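## Task

Take the banana and the orange out of the pan and get both completely inside the bag, between its two layers. At the end every other item, the white ball included, must still be in the pan; the loaded part of the bag must rest on the table; no more than one corner of the bag may lie on an arm's base; and no part of the bag may be in the pan or reach more than a finger's width beyond the table edge.

## Robot and tools

Robot: two 6-joint arms with parallel grippers, left_arm and right_arm. Each arm's joints always go in this order: waist, shoulder, elbow, wrist pitch, wrist yaw, wrist roll, then the gripper opening. Stated joint ranges in rad: waist -2.618 to 3.054, shoulder 0.000 to 3.142, elbow 0.000 to 3.142, wrist pitch -1.571 to 1.571, wrist yaw -1.571 to 1.571, wrist roll -2.094 to 2.094; the true end may differ by up to 0.059 rad.

Frames: the scene frame has its origin at table-top height halfway between the nominal arm bases, +x pointing out over the table, +z up, and left_arm on the +y side (arm names are not image sides). Measured bases: left_arm at (-0.019, +0.343, +0.033) m, right_arm at (-0.046, -0.254, +0.023) m, both nearly unrotated about z. Each gripper's end_effector_position (m) and end_effector_quat_wxyz are given in that arm's own base frame and may be off by a few cm, more at long reach. Fixed cameras and the table use the scene frame. The gripper's fingers point along its +z and open and close along its y; the reported point sits between the pads, about 1 cm short of the tips.

A row: one flat list of 14 numbers for both arms, each in [-1, 1]: left_arm's 6 joint values then its opening, then right_arm's 6 joint values then its opening. Joint values are offsets, not poses: they are added to the Joint targets as they were when the action (or move) began, not to the previous row, so sending the same offset again moves further. Scale: 1.0 equals 2.224 rad for waist, shoulder and elbow, and 8.485 rad for the three wrist joints. The opening is absolute: +1 fully open, -1 closed. Sending 0 there is a real half-open command, so resend the current opening to leave a gripper alone; sending 0 for all joints of an arm re-commands its current targets.

execute_actions: actions is a list of actions; each action is a table of up to 15 rows, one per 1/30 s step, and a short table keeps its last row for the remaining steps. Each action lasts 0.5 s. An action asking any joint to go more than 0.059 rad beyond its range is refused for both arms; a malformed action, or a bad first action, rejects the whole call. A joint pushed past its true end stops there and the result reports "joint sent to its limit". cameras: list of names, ["all"], or []; images come by default only with an empty actions list, which also reports the scene number and task.

move: target is one row or a list of up to 15 rows, every row offset from the same starting Joint targets. All joints travel together, so grippers follow curves; nothing avoids obstacles or the other arm. speed: top joint speed in rad/s, 0.01 to 12.57, default 0.5, one value or one per target. blend: corner rounding in rad per target, 0 means stop there. opening_speed: rate of gripper change per second on the -1..+1 scale, at least 0.2. grip_force: newtons per pad, 10 to 50, one value or one per arm; it persists, and lower forces close slowly. blocking=false returns after about 0.5 s while the move continues. The result adds a move: line such as done, off_target, moving, held or fault, plus limits=held when steps were withheld. A move runs at most 10 s.

wait: seconds 0 to 10, arms hold their last command; a running move keeps going. stop: brakes the running move. zoom_image: camera plus region [x0, y0, x1, y1] in pixels of that camera's newest image, at most 504 by 504. finished_scene: scene is the current number, 1 or 2; it is final and moves on to the next scene.

Cameras (896x504 each): cam_head_left, cam_head_right, cam_high, cam_low, cam_left_wrist, cam_right_wrist.

Result lines: Joint positions per arm (rad, then finger-pad gap in m, 0.094 when open); Joint velocities (may read "within noise"); Joint targets, the base for your next offsets; Tool commands; grip_measured on the opening scale (reads a bit wide when empty, narrower than a hard part when squeezed); joint torques in N m (joints 1-3 wrap at ±28); "joint command not followed" when a clearance check altered targets; MOTOR HOT at 75 °C and OVER-TEMPERATURE FAULT at 90 °C, after which that arm folds and is useless.

Limits of motion: each target stays within 0.339 rad (big joints) or 2.2 rad (wrists) of the measured angle per step, and a target more than 200 mm from the gripper's position is scaled back, so large offsets can need several actions. Friction and load may leave joints short.

Avoid: dropping items or releasing moving ones, fast impacts, hard pushes on fixed or heavy things, arms pressing on each other or one gripper closing on the other's fingers, and anything leaving the table. Close slowly on soft foods. Don't hold loads or stretched poses longer than needed to limit heat. To stop pressing against something, command targets back past the measured positions. Something may occasionally nudge loose items.

Each tool is called after "Call:" by a JSON object that holds its "op" and its "data", one argument or row to a line.

## Session

Call:
{"op": "execute_actions", "data": {
  "actions": []
}}

Scene clock: 0.00 s.
left_arm: end_effector_position=(+0.3888, +0.0274, +0.0853) grip_measured=+1.000 end_effector_quat_wxyz=(+0.575, -0.073, +0.814, +0.044) | right_arm: end_effector_position=(+0.3941, -0.0220, +0.0992) grip_measured=+1.000 end_effector_quat_wxyz=(+0.573, +0.050, +0.817, -0.038)
Joint positions: left_arm=[0.002 1.556 0.34 0.871 -0.154 -0.07 0.094] | right_arm=[-0.004 1.493 0.384 0.758 0.117 0.037 0.094]
Joint velocities: within noise
Joint torques (N m): no reading
Heat: left arm: 25 °C; right arm: 29 °C.
Joint targets: left_arm=[0.002 1.552 0.344 0.866 -0.154 -0.070] | right_arm=[-0.004 1.484 0.395 0.771 0.117 0.037]
Tool commands: left_gripper/opening=+1.0 right_gripper/opening=+1.0

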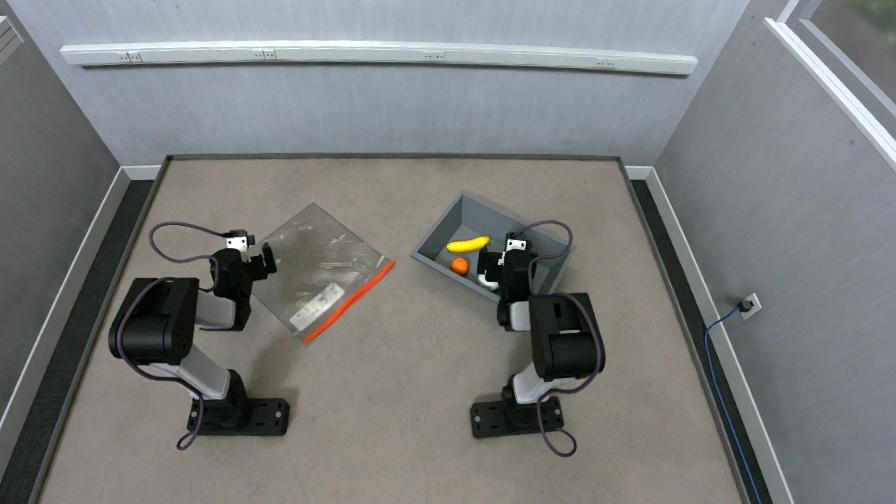

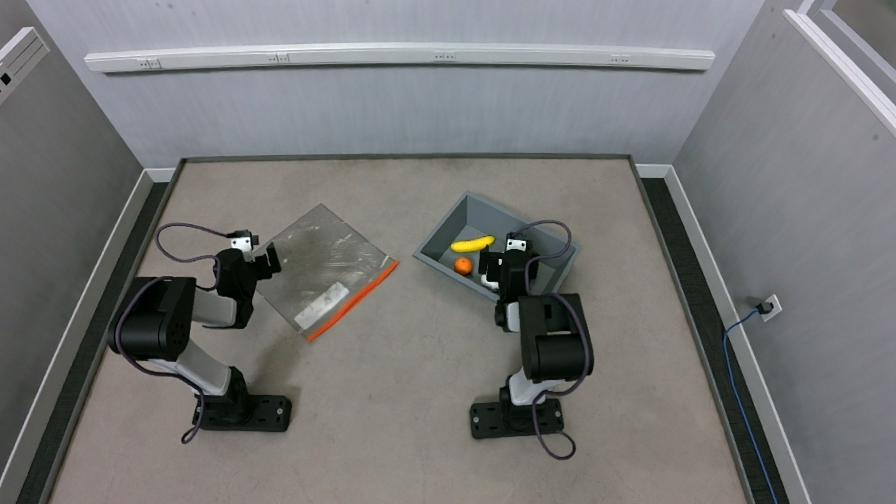

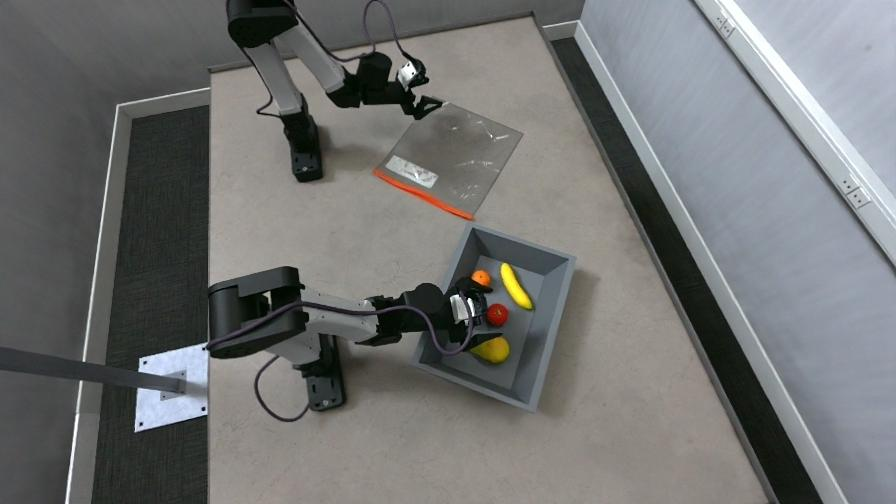

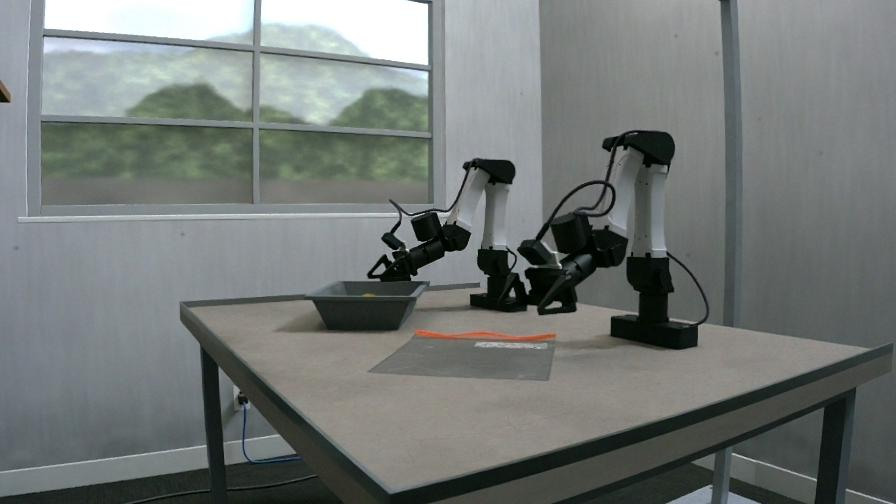

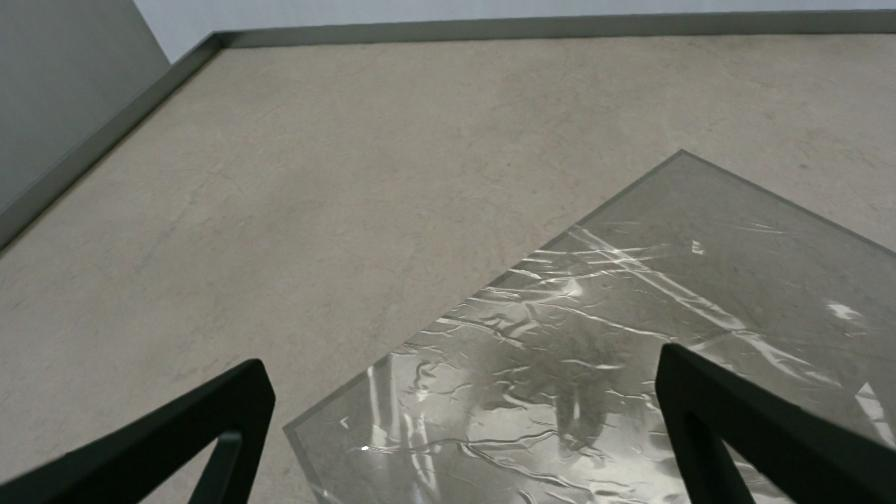

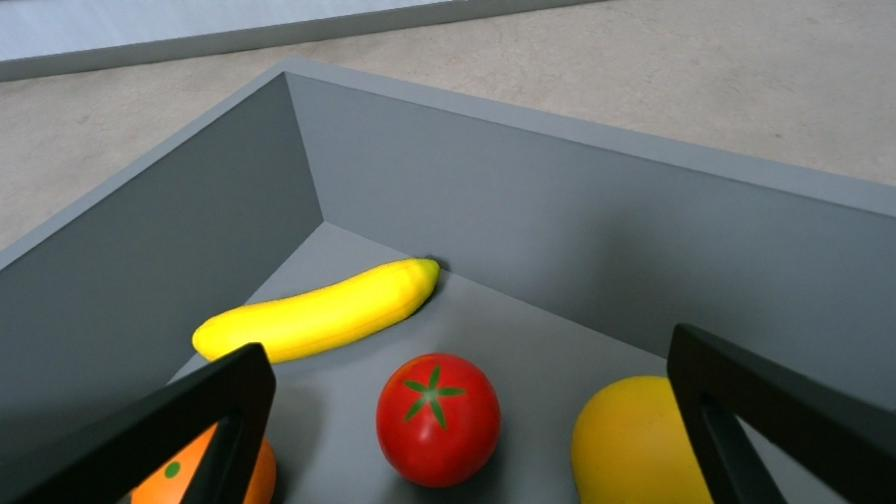

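Call:
{"op": "move", "data": {
  "target": [-0.2909,0.1619,0.5049,-0.2141,0.0181,0.0153,0,0.0468,0.0890,0.7095,-0.2588,-0.0138,-0.0044,1],
  "speed": 1.2,
  "cameras": ["all"]
}}

Call:
{"op": "zoom_image", "data": {
  "camera": "cam_low",
  "region": [340, 280, 600, 400]
}}

Call:
{"op": "zoom_image", "data": {
  "camera": "cam_head_left",
  "region": [240, 190, 430, 360]
}}

Scene clock: 4.27 s.
left_arm: end_effector_position=(+0.3184, -0.2363, +0.0679) grip_measured=+0.002 end_effector_quat_wxyz=(+0.091, +0.338, +0.937, -0.020) | right_arm: end_effector_position=(+0.3667, +0.0327, +0.2747) grip_measured=+1.000 end_effector_quat_wxyz=(+0.210, -0.041, +0.977, +0.006)
Joint positions: left_arm=[-0.645 1.894 1.446 -0.937 -0.015 0.049 0.047] | right_arm=[0.093 1.673 1.949 -1.423 0.009 0.008 0.094]
Joint torques (N m): left_arm=[0.17 -7.94 9.32 0.71 0.13 0.06] | right_arm=[0.66 -5.97 8.29 1.05 -0.11 -0.04]
Heat: left arm: 26 °C; right arm: 29 °C.
Joint targets: left_arm=[-0.646 1.913 1.467 -0.950 0.000 0.060] | right_arm=[0.100 1.682 1.973 -1.424 0.000 0.000]
move: done

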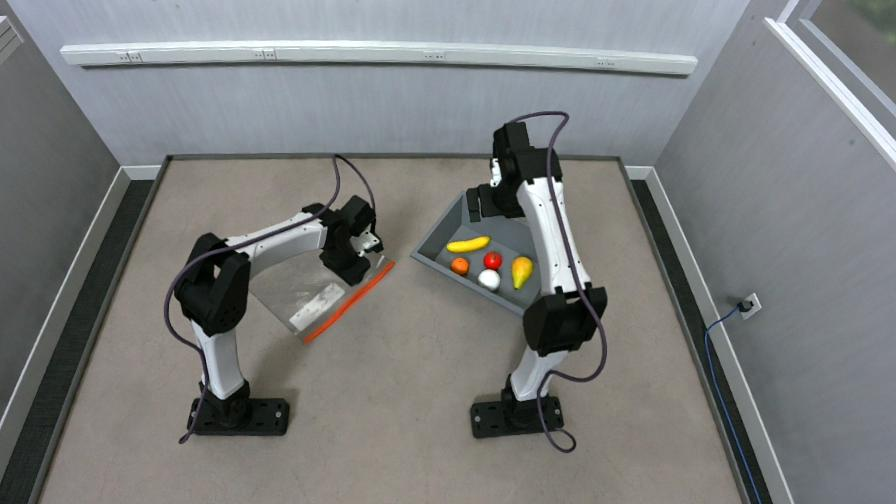

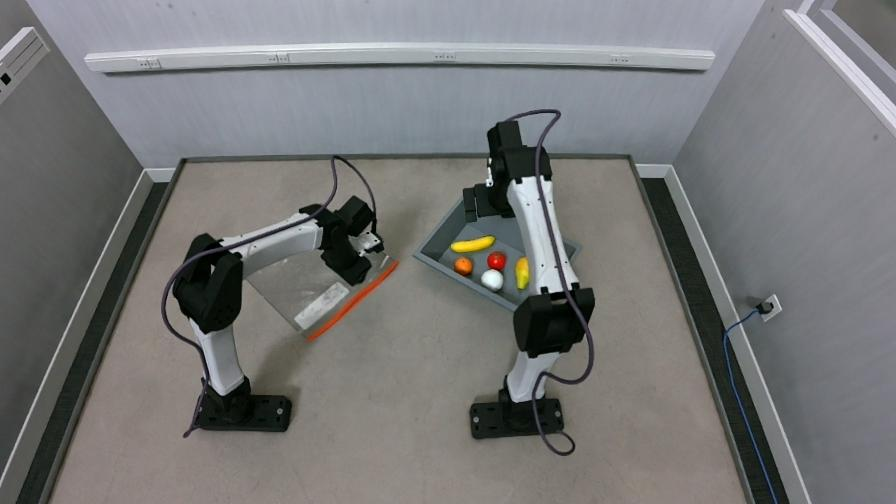

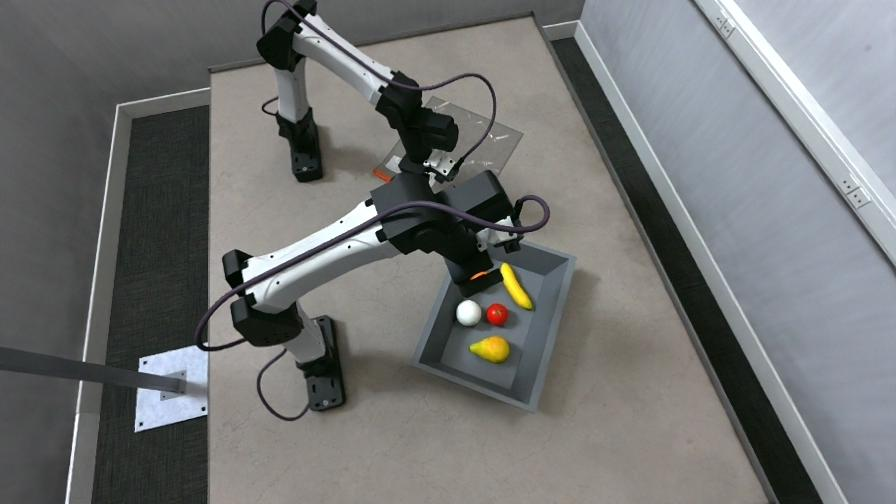

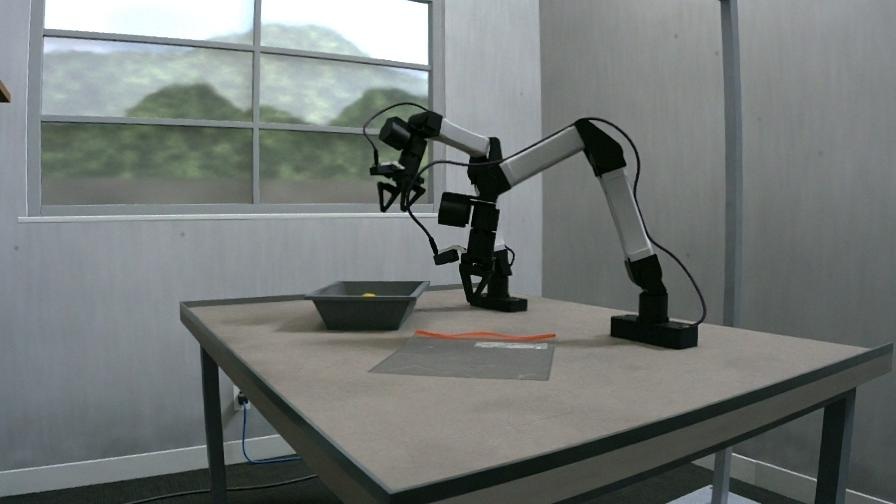

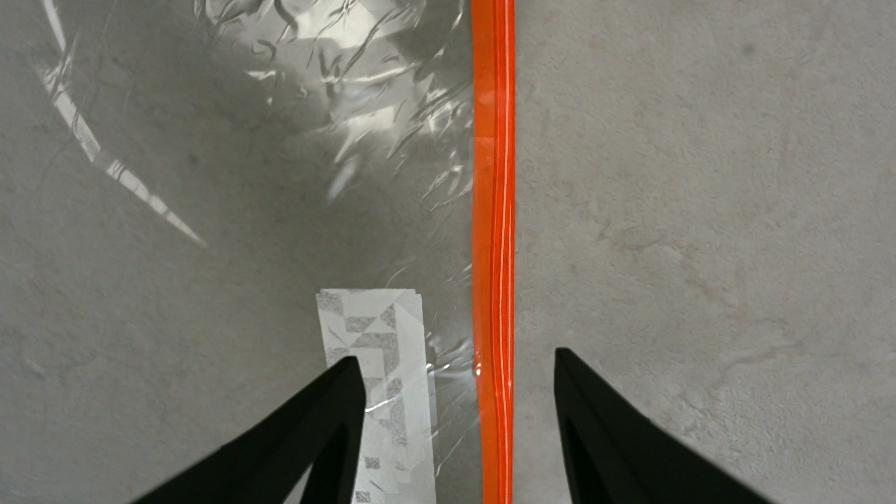

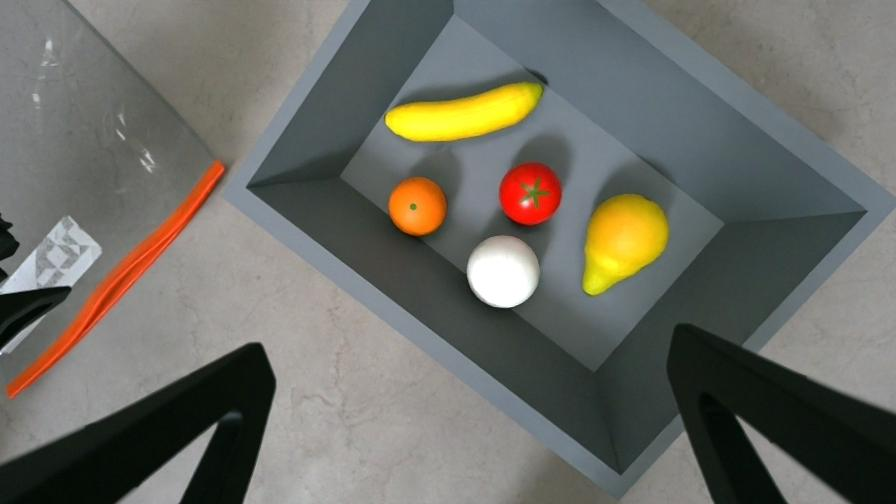

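Scaled by 1.938 from the camera's 896x504 image, which has a finer 1280x720 frame.

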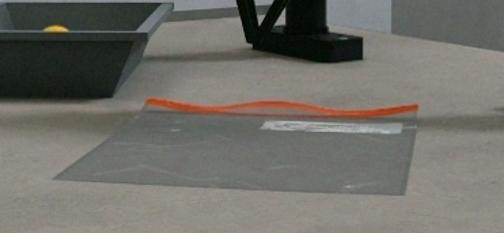

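Scaled by 2.653 from the camera's 896x504 image, which has a finer 1280x720 frame.

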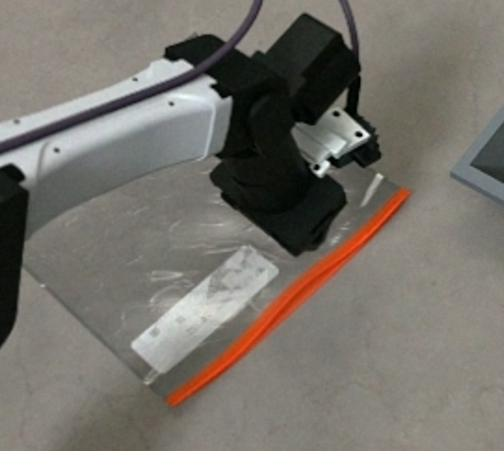

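Call:
{"op": "move", "data": {
  "target": [-0.0169,0.0589,-0.0286,0.0229,0,-0.0044,0,-0.0067,0.2779,0.0872,0.0292,0,0.1615,0.3],
  "speed": 0.5,
  "cameras": ["cam_left_wrist","cam_right_wrist","cam_low"]
}}

Call:
{"op": "zoom_image", "data": {
  "camera": "cam_low",
  "region": [380, 220, 580, 380]
}}

Scene clock: 9.80 s.
left_arm: end_effector_position=(+0.3282, -0.2601, +0.0160) grip_measured=+0.002 end_effector_quat_wxyz=(+0.094, +0.345, +0.933, -0.024) | right_arm: end_effector_position=(+0.4999, +0.0454, +0.0930) grip_measured=+0.301 end_effector_quat_wxyz=(+0.088, +0.589, +0.800, +0.074)
Joint positions: left_arm=[-0.676 2.025 1.414 -0.765 -0.015 0.034 0.047] | right_arm=[0.093 2.291 2.14 -1.189 0.007 1.362 0.061]
Joint torques (N m): left_arm=[-0.28 -8.72 5.96 0.97 0.13 -0.14] | right_arm=[-0.8 -11.28 9.02 0.79 -0.05 0.11]
Heat: left arm: 26 °C; right arm: 30 °C.
Joint targets: left_arm=[-0.683 2.044 1.404 -0.756 0.000 0.023] | right_arm=[0.085 2.300 2.167 -1.176 0.000 1.370]
move: done
Images, in order (width x height): cam_low 896x504, cam_left_wrist 896x504, cam_right_wrist 896x504.

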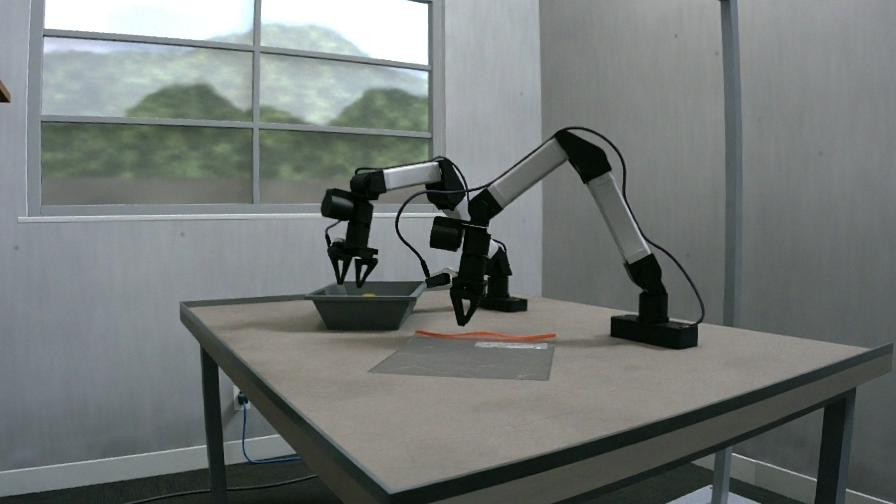

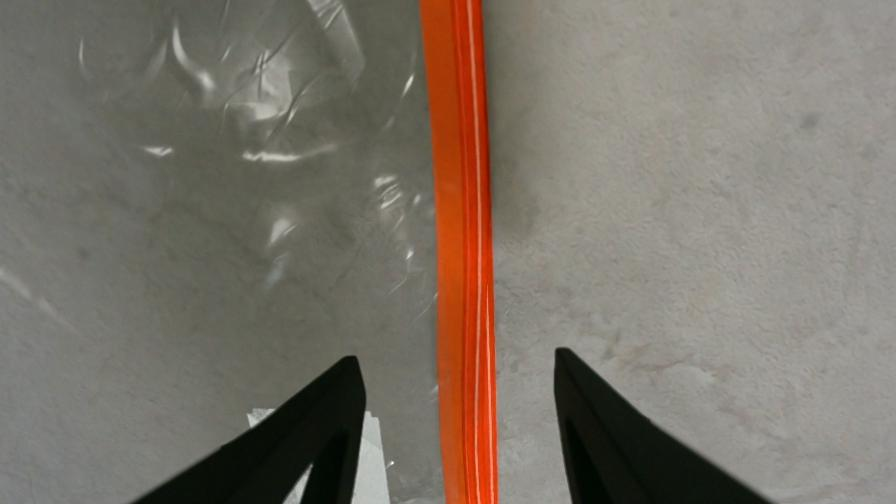

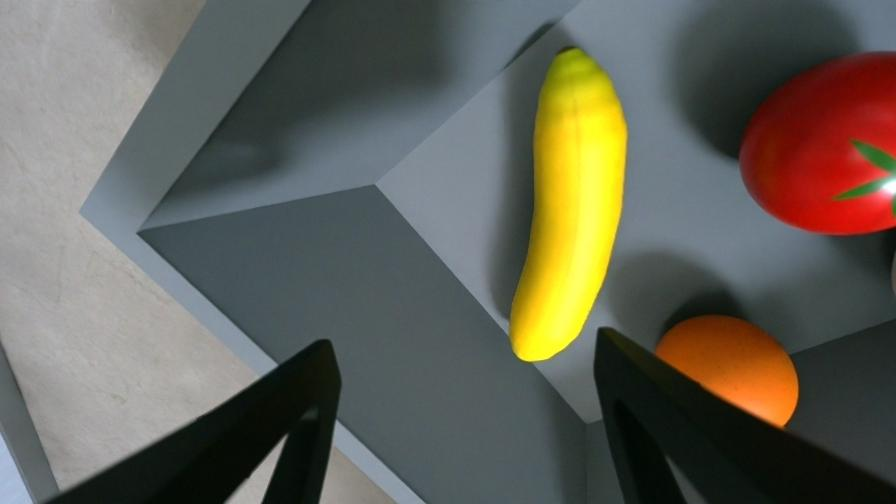

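Scaled by 2.520 from the camera's 896x504 image, which has a finer 1280x720 frame.

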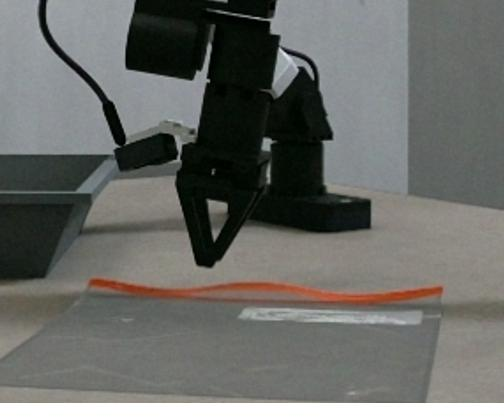

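Call:
{"op": "move", "data": {
  "target": [0,-0.0621,-0.1111,0.0128,0,0,0,-0.0198,-0.0391,-0.1781,0.0364,0,0.0150,0.28],
  "speed": 0.3,
  "cameras": ["cam_left_wrist","cam_right_wrist","cam_low"]
}}

Call:
{"op": "zoom_image", "data": {
  "camera": "cam_low",
  "region": [380, 220, 580, 380]
}}

Scene clock: 13.37 s.
left_arm: end_effector_position=(+0.2882, -0.2280, -0.0128) grip_measured=+0.002 end_effector_quat_wxyz=(+0.070, +0.346, +0.935, -0.016) | right_arm: end_effector_position=(+0.4814, +0.0215, +0.0083) grip_measured=+0.281 end_effector_quat_wxyz=(+0.072, +0.657, +0.747, +0.065)
Joint positions: left_arm=[-0.676 1.936 1.167 -0.658 -0.015 0.034 0.047] | right_arm=[0.047 2.27 1.774 -0.88 0.007 1.49 0.06]
Joint torques (N m): left_arm=[-0.29 -11.29 5.46 0.84 0.12 -0.14] | right_arm=[-0.62 -16.79 5.9 0.74 -0.04 0.13]
Heat: left arm: 27 °C; right arm: 32 °C.
Joint targets: left_arm=[-0.683 1.906 1.157 -0.647 0.000 0.023] | right_arm=[0.041 2.214 1.771 -0.868 0.000 1.497]
move: off_target (right_arm); right_arm: the shoulder is farthest, 0.057 rad from its target
Images, in order (width x height): cam_low 896x504, cam_left_wrist 896x504, cam_right_wrist 896x504.

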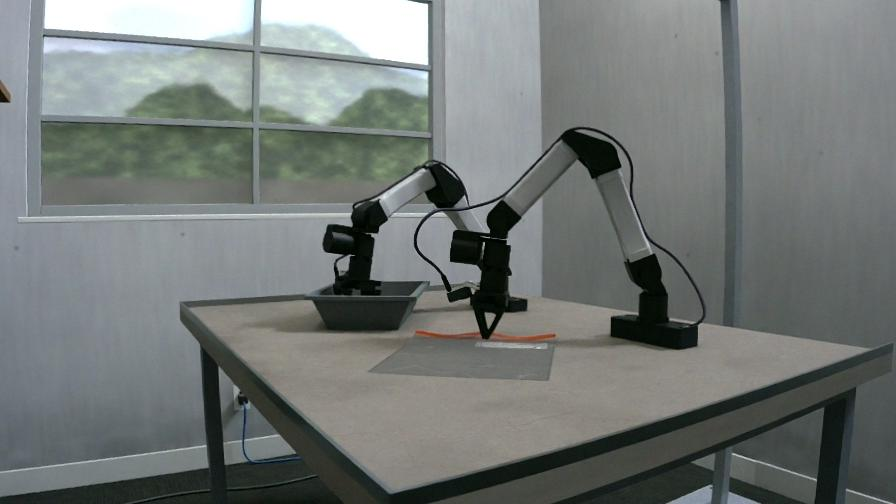

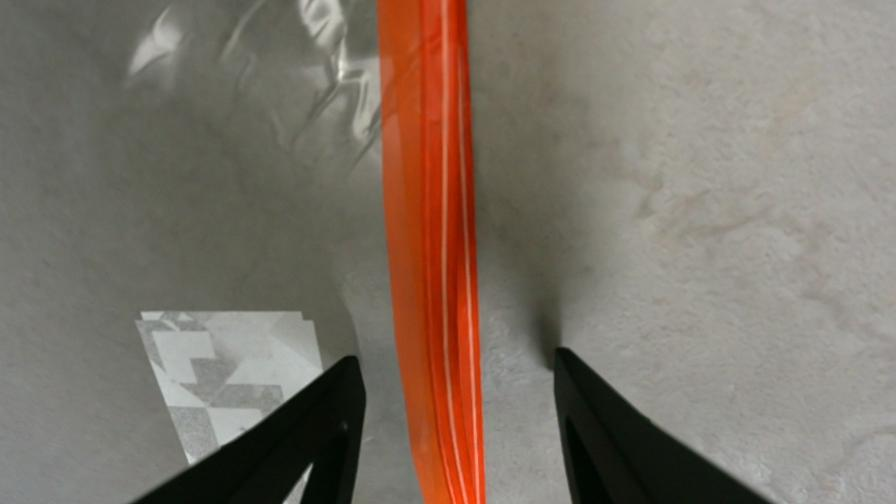

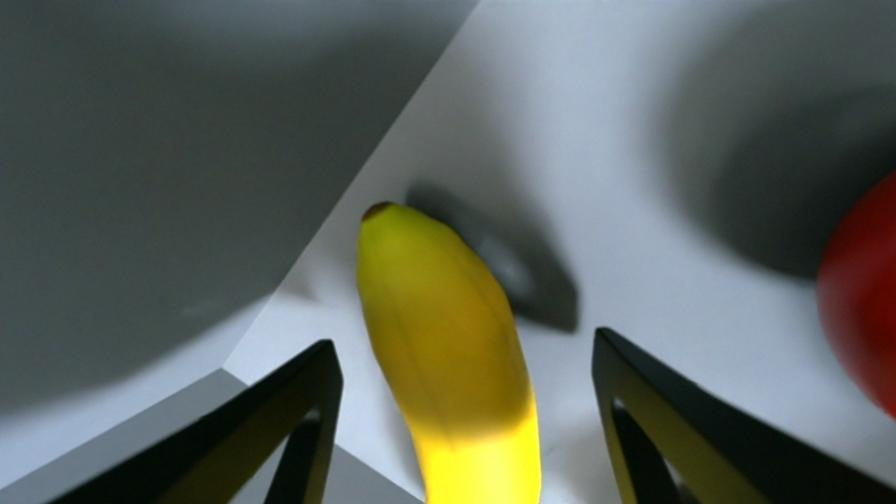

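Scaled by 2.520 from the camera's 896x504 image, which has a finer 1280x720 frame.

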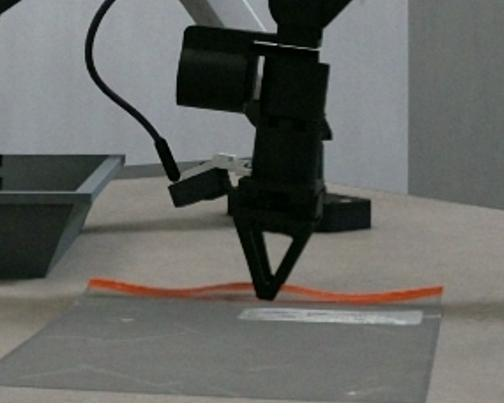

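Call:
{"op": "move", "data": {
  "target": [
    [0,-0.0135,0,0,0,0,0,0.018,0,0,0,0,-0.0094,0.28],
    [0,-0.0135,0,0,0,0,-1,0.018,0,0,0,0,-0.0094,-0.35]
  ],
  "speed": 0.15,
  "grip_force": [50,30],
  "opening_speed": 0.6,
  "cameras": ["cam_left_wrist","cam_right_wrist","cam_low"]
}}

Call:
{"op": "zoom_image", "data": {
  "camera": "cam_low",
  "region": [380, 220, 580, 380]
}}

Scene clock: 17.27 s.
left_arm: end_effector_position=(+0.2915, -0.2306, -0.0016) grip_measured=-0.985 end_effector_quat_wxyz=(+0.086, +0.345, +0.934, -0.021) | right_arm: end_effector_position=(+0.4807, +0.0361, +0.0083) grip_measured=-0.347 end_effector_quat_wxyz=(+0.073, +0.621, +0.777, +0.064)
Joint positions: left_arm=[-0.676 1.904 1.167 -0.656 -0.015 0.033 0.001] | right_arm=[0.077 2.27 1.774 -0.879 0.006 1.425 0.031]
Joint torques (N m): left_arm=[-0.31 -11.06 5.64 0.9 0.13 -0.15] | right_arm=[0.4 -16.79 5.9 0.71 -0.04 -0.05]
Heat: left arm: 28 °C; right arm: 37 °C.
Joint targets: left_arm=[-0.683 1.875 1.157 -0.647 -0.001 0.023] | right_arm=[0.081 2.214 1.771 -0.868 0.000 1.417]
grip_force (N): 50, 30
move: off_target (right_arm); target 2's new numbers were sent with right_arm's shoulder 0.056 rad from that target; right_arm: the shoulder is farthest, 0.056 rad from its target
Images, in order (width x height): cam_low 896x504, cam_left_wrist 896x504, cam_right_wrist 896x504.

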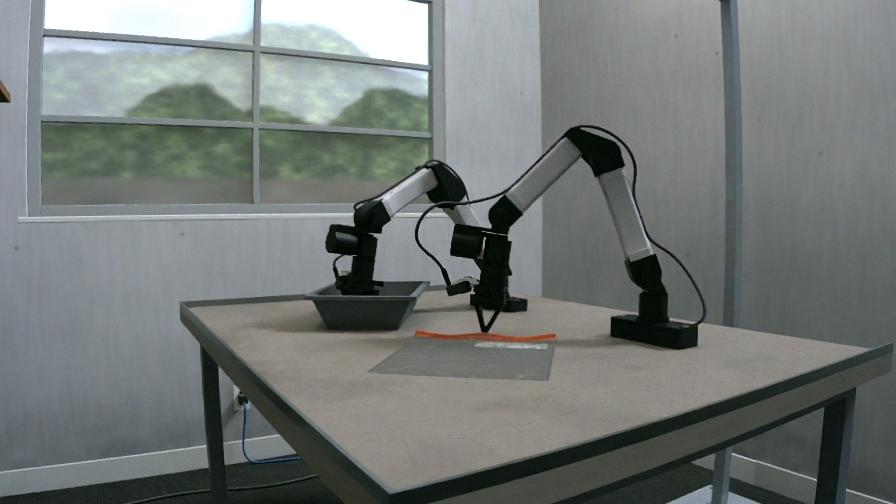

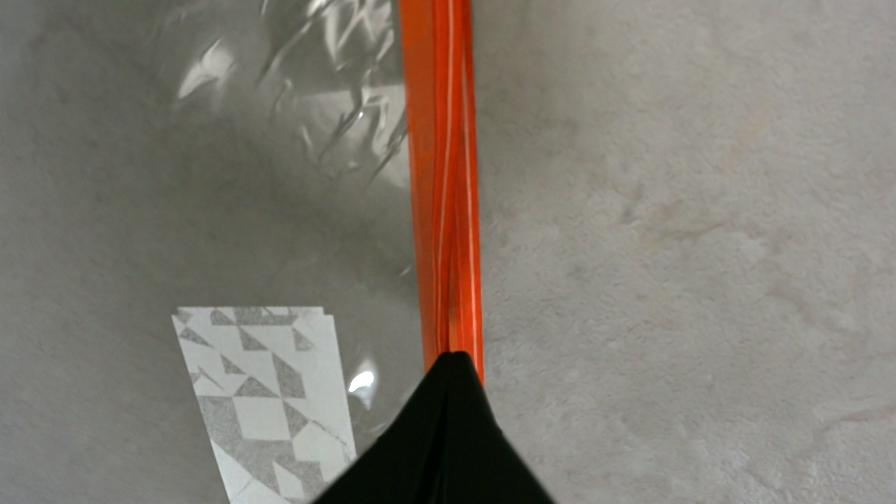

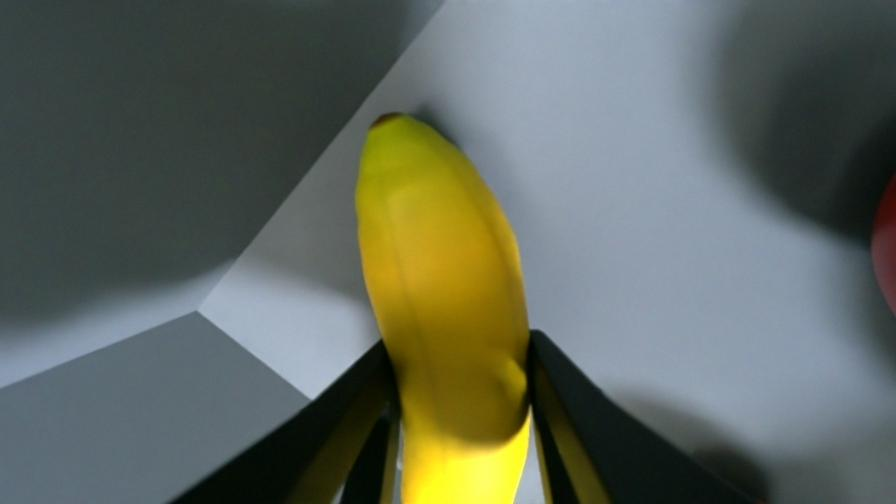

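Scaled by 2.520 from the camera's 896x504 image, which has a finer 1280x720 frame.

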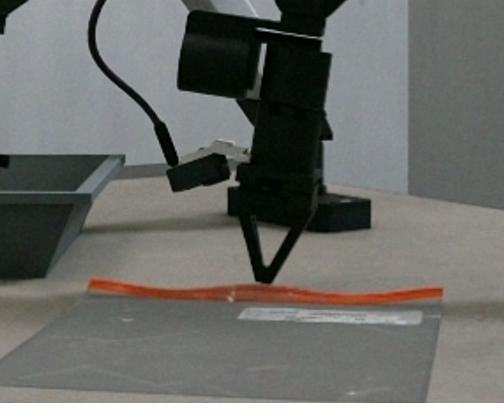

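Call:
{"op": "move", "data": {
  "target": [0,-0.0498,0.0913,-0.037,0,0,-1,0,-0.0513,0.0637,-0.0265,0,0,-0.35],
  "speed": 0.35,
  "cameras": ["cam_left_wrist","cam_low","cam_head_left","cam_right_wrist","cam_high"]
}}

Scene clock: 20.67 s.
left_arm: end_effector_position=(+0.2881, -0.2279, +0.0759) grip_measured=-0.985 end_effector_quat_wxyz=(+0.086, +0.345, +0.934, -0.021) | right_arm: end_effector_position=(+0.4696, +0.0352, +0.0882) grip_measured=-0.347 end_effector_quat_wxyz=(+0.083, +0.621, +0.776, +0.074)
Joint positions: left_arm=[-0.676 1.787 1.342 -0.948 -0.015 0.033 0.001] | right_arm=[0.077 2.147 1.888 -1.088 0.006 1.425 0.031]
Joint torques (N m): left_arm=[-0.29 -10.03 8.98 0.69 0.13 -0.14] | right_arm=[0.38 -15.32 8.79 0.58 -0.04 -0.05]
Heat: left arm: 29 °C; right arm: 40 °C.
Joint targets: left_arm=[-0.683 1.765 1.360 -0.961 -0.001 0.023] | right_arm=[0.081 2.100 1.912 -1.093 0.000 1.417]
grip_force (N): 50, 30
move: off_target (right_arm); right_arm: the shoulder is farthest, 0.047 rad from its target
Images, in order (width x height): cam_head_left 896x504, cam_high 896x504, cam_low 896x504, cam_left_wrist 896x504, cam_right_wrist 896x504.

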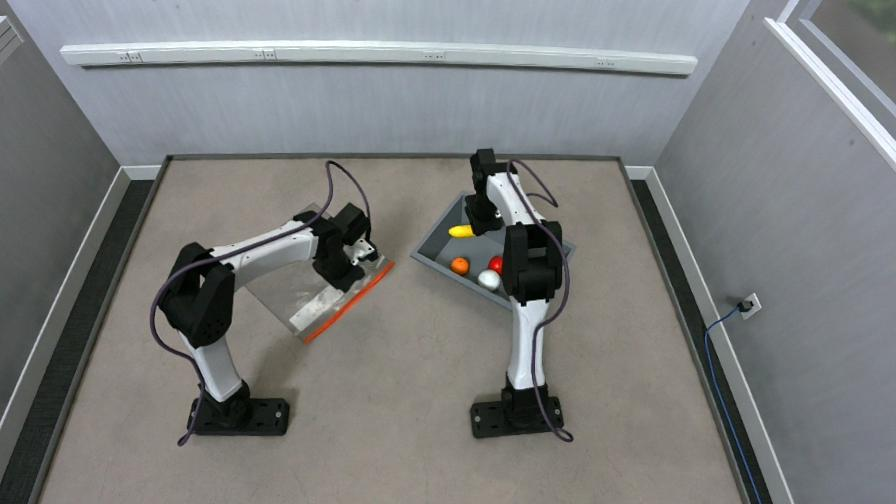

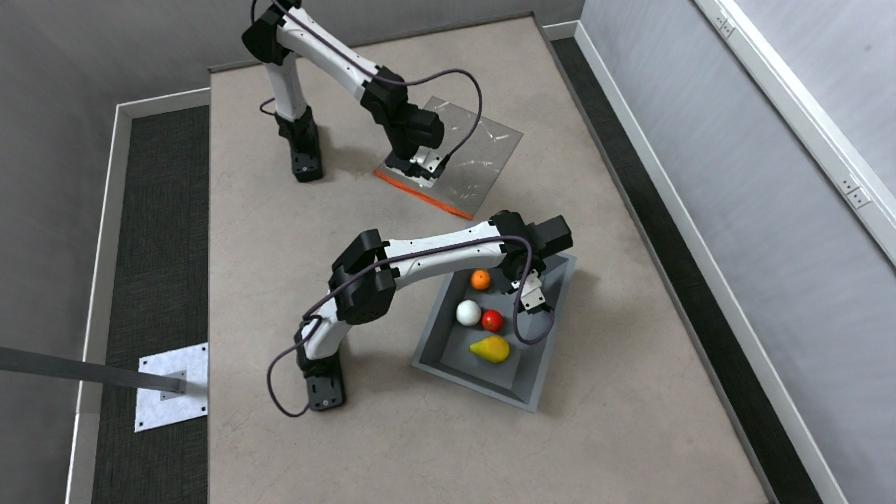

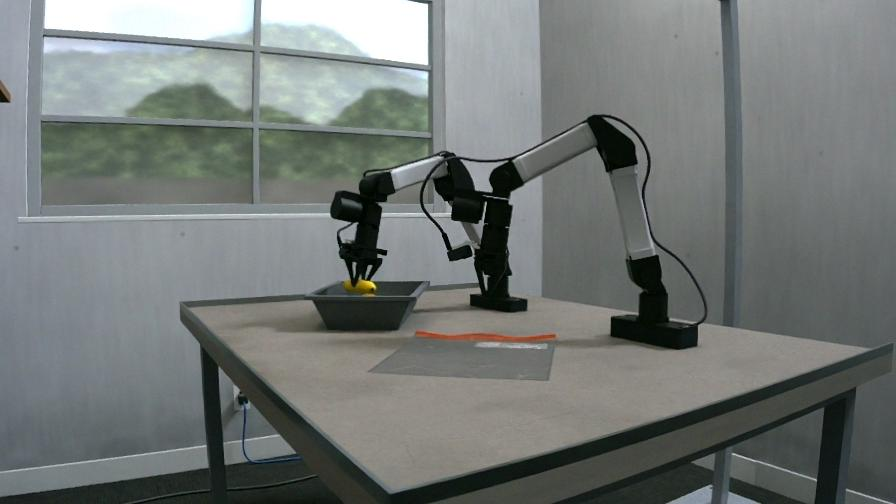

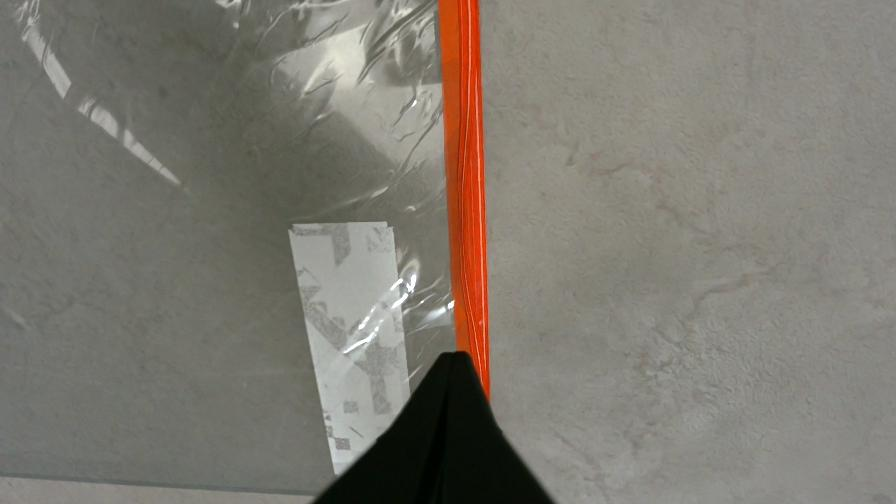

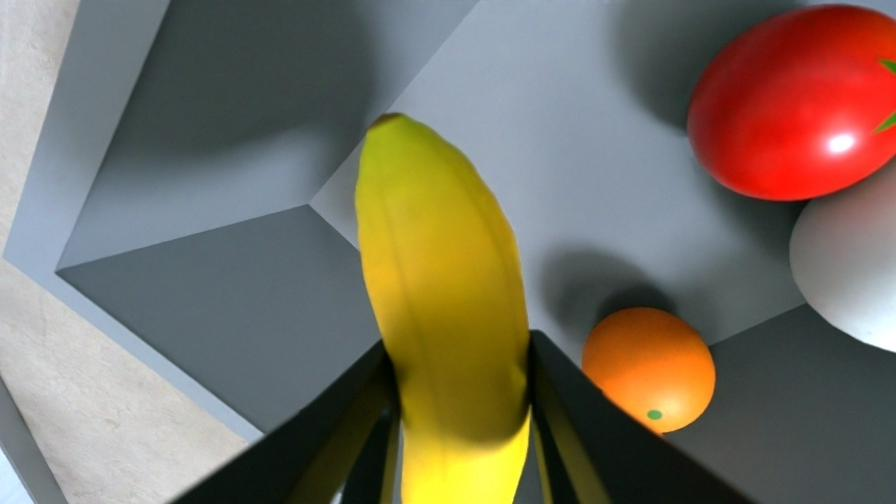

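Call:
{"op": "zoom_image", "data": {
  "camera": "cam_low",
  "region": [360, 220, 620, 400]
}}

Call:
{"op": "zoom_image", "data": {
  "camera": "cam_left_wrist",
  "region": [300, 150, 700, 450]
}}

Scaled by 1.938 from the camera's 896x504 image, which has a finer 1280x720 frame.

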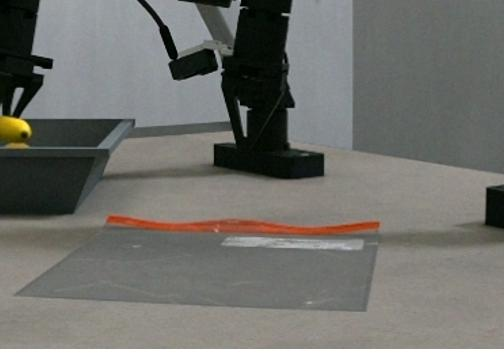

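Scaled by 1.260 from the camera's 896x504 image, which has a finer 1280x720 frame.

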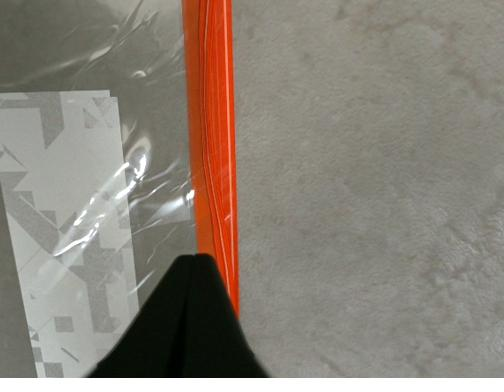

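Call:
{"op": "move", "data": {
  "target": [-0.0085,0.0592,-0.0998,0.0418,0,0,0,0.3368,-0.3894,-0.5536,0.1015,0,0.0181,-0.35],
  "speed": 0.9,
  "cameras": ["cam_left_wrist","cam_low","cam_head_left","cam_right_wrist"]
}}

Scene clock: 24.30 s.
left_arm: end_effector_position=(+0.2908, -0.2393, +0.0030) grip_measured=-0.002 end_effector_quat_wxyz=(+0.106, +0.353, +0.929, -0.029) | right_arm: end_effector_position=(+0.2346, +0.2526, +0.0991) grip_measured=-0.347 end_effector_quat_wxyz=(+0.134, +0.338, +0.868, +0.337)
Joint positions: left_arm=[-0.695 1.882 1.146 -0.616 -0.015 0.033 0.047] | right_arm=[0.823 1.258 0.682 -0.252 0.002 1.564 0.031]
Joint torques (N m): left_arm=[-0.29 -7.53 5.85 1.02 0.13 -0.14] | right_arm=[0.66 -6.22 6.82 1.7 -0.01 0.08]
Heat: left arm: 30 °C; right arm: 41 °C.
Joint targets: left_arm=[-0.702 1.896 1.138 -0.606 -0.001 0.023] | right_arm=[0.830 1.234 0.681 -0.231 0.000 1.571]
grip_force (N): 50, 30
move: done
Images, in order (width x height): cam_head_left 896x504, cam_low 896x504, cam_left_wrist 896x504, cam_right_wrist 896x504.

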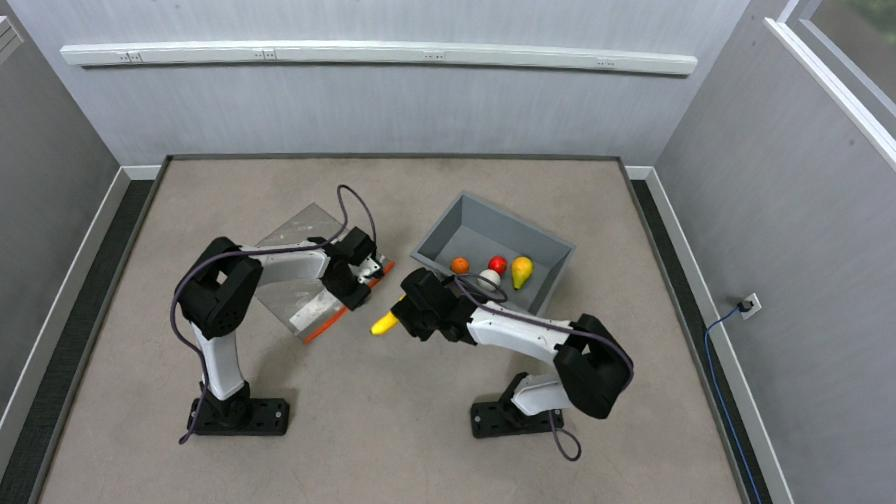

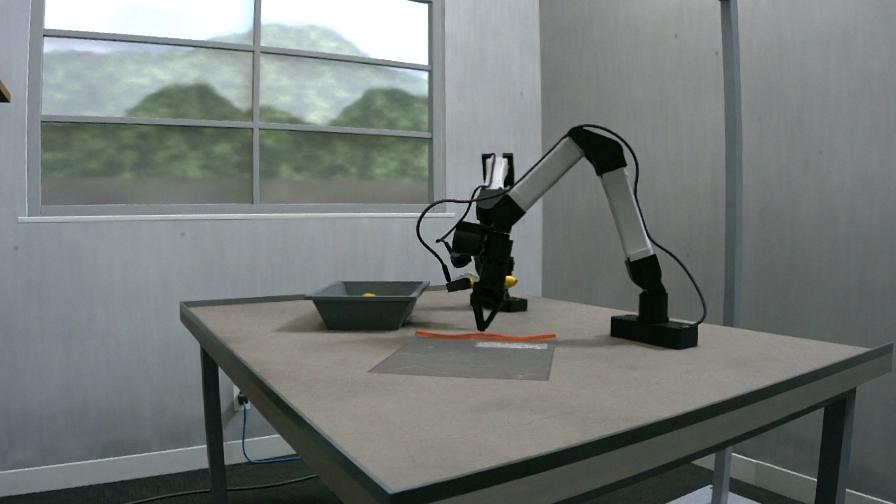

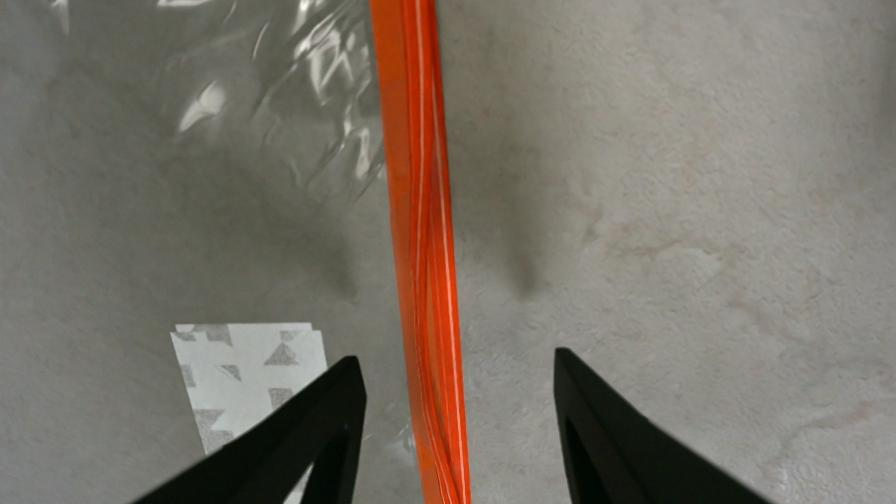

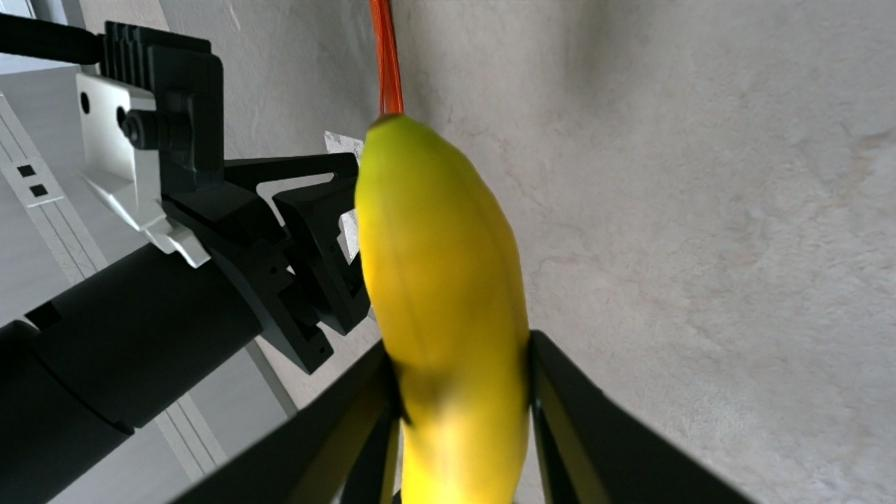

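Call:
{"op": "move", "data": {
  "target": [0.0067,0.0150,-0.0103,0.0065,0,0,0,0,0,0,0,0,0,-0.35],
  "speed": 0.1,
  "cameras": ["cam_left_wrist"]
}}

Call:
{"op": "zoom_image", "data": {
  "camera": "cam_left_wrist",
  "region": [300, 254, 700, 504]
}}

Scene clock: 25.90 s.
left_arm: end_effector_position=(+0.2921, -0.2403, -0.0113) grip_measured=-0.002 end_effector_quat_wxyz=(+0.107, +0.353, +0.929, -0.029) | right_arm: end_effector_position=(+0.2346, +0.2527, +0.0991) grip_measured=-0.347 end_effector_quat_wxyz=(+0.134, +0.338, +0.868, +0.338)
Joint positions: left_arm=[-0.695 1.913 1.125 -0.561 -0.015 0.033 0.047] | right_arm=[0.823 1.258 0.682 -0.252 0.002 1.564 0.031]
Joint torques (N m): left_arm=[0.85 -7.5 5.56 1.04 0.14 -0.14] | right_arm=[0.65 -6.19 6.82 1.67 -0.01 0.08]
Heat: left arm: 30 °C; right arm: 41 °C.
Joint targets: left_arm=[-0.687 1.930 1.115 -0.551 -0.001 0.023] | right_arm=[0.830 1.234 0.681 -0.231 0.000 1.571]
grip_force (N): 50, 30
move: done
Images, in order (width x height): cam_left_wrist 896x504.

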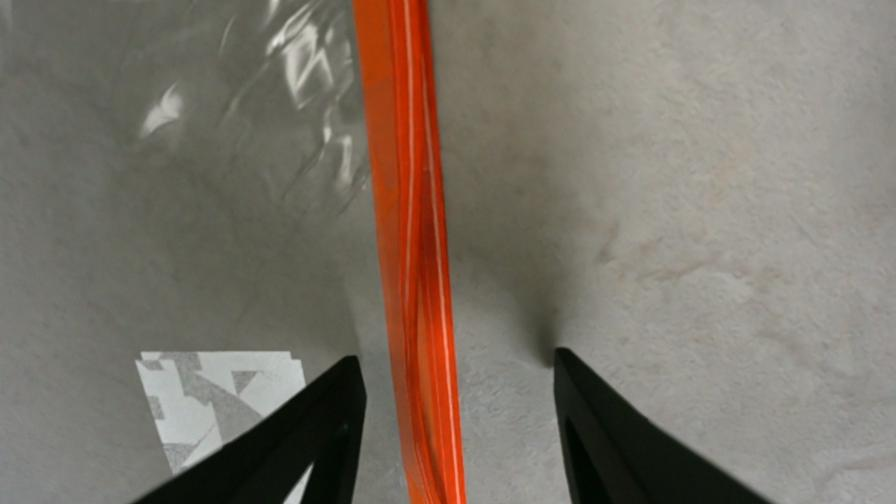

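Scaled by 1.260 from the camera's 896x504 image, which has a finer 1280x720 frame.

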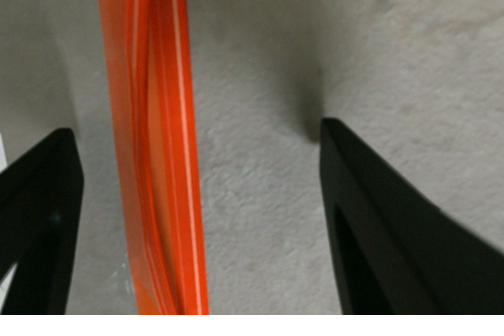

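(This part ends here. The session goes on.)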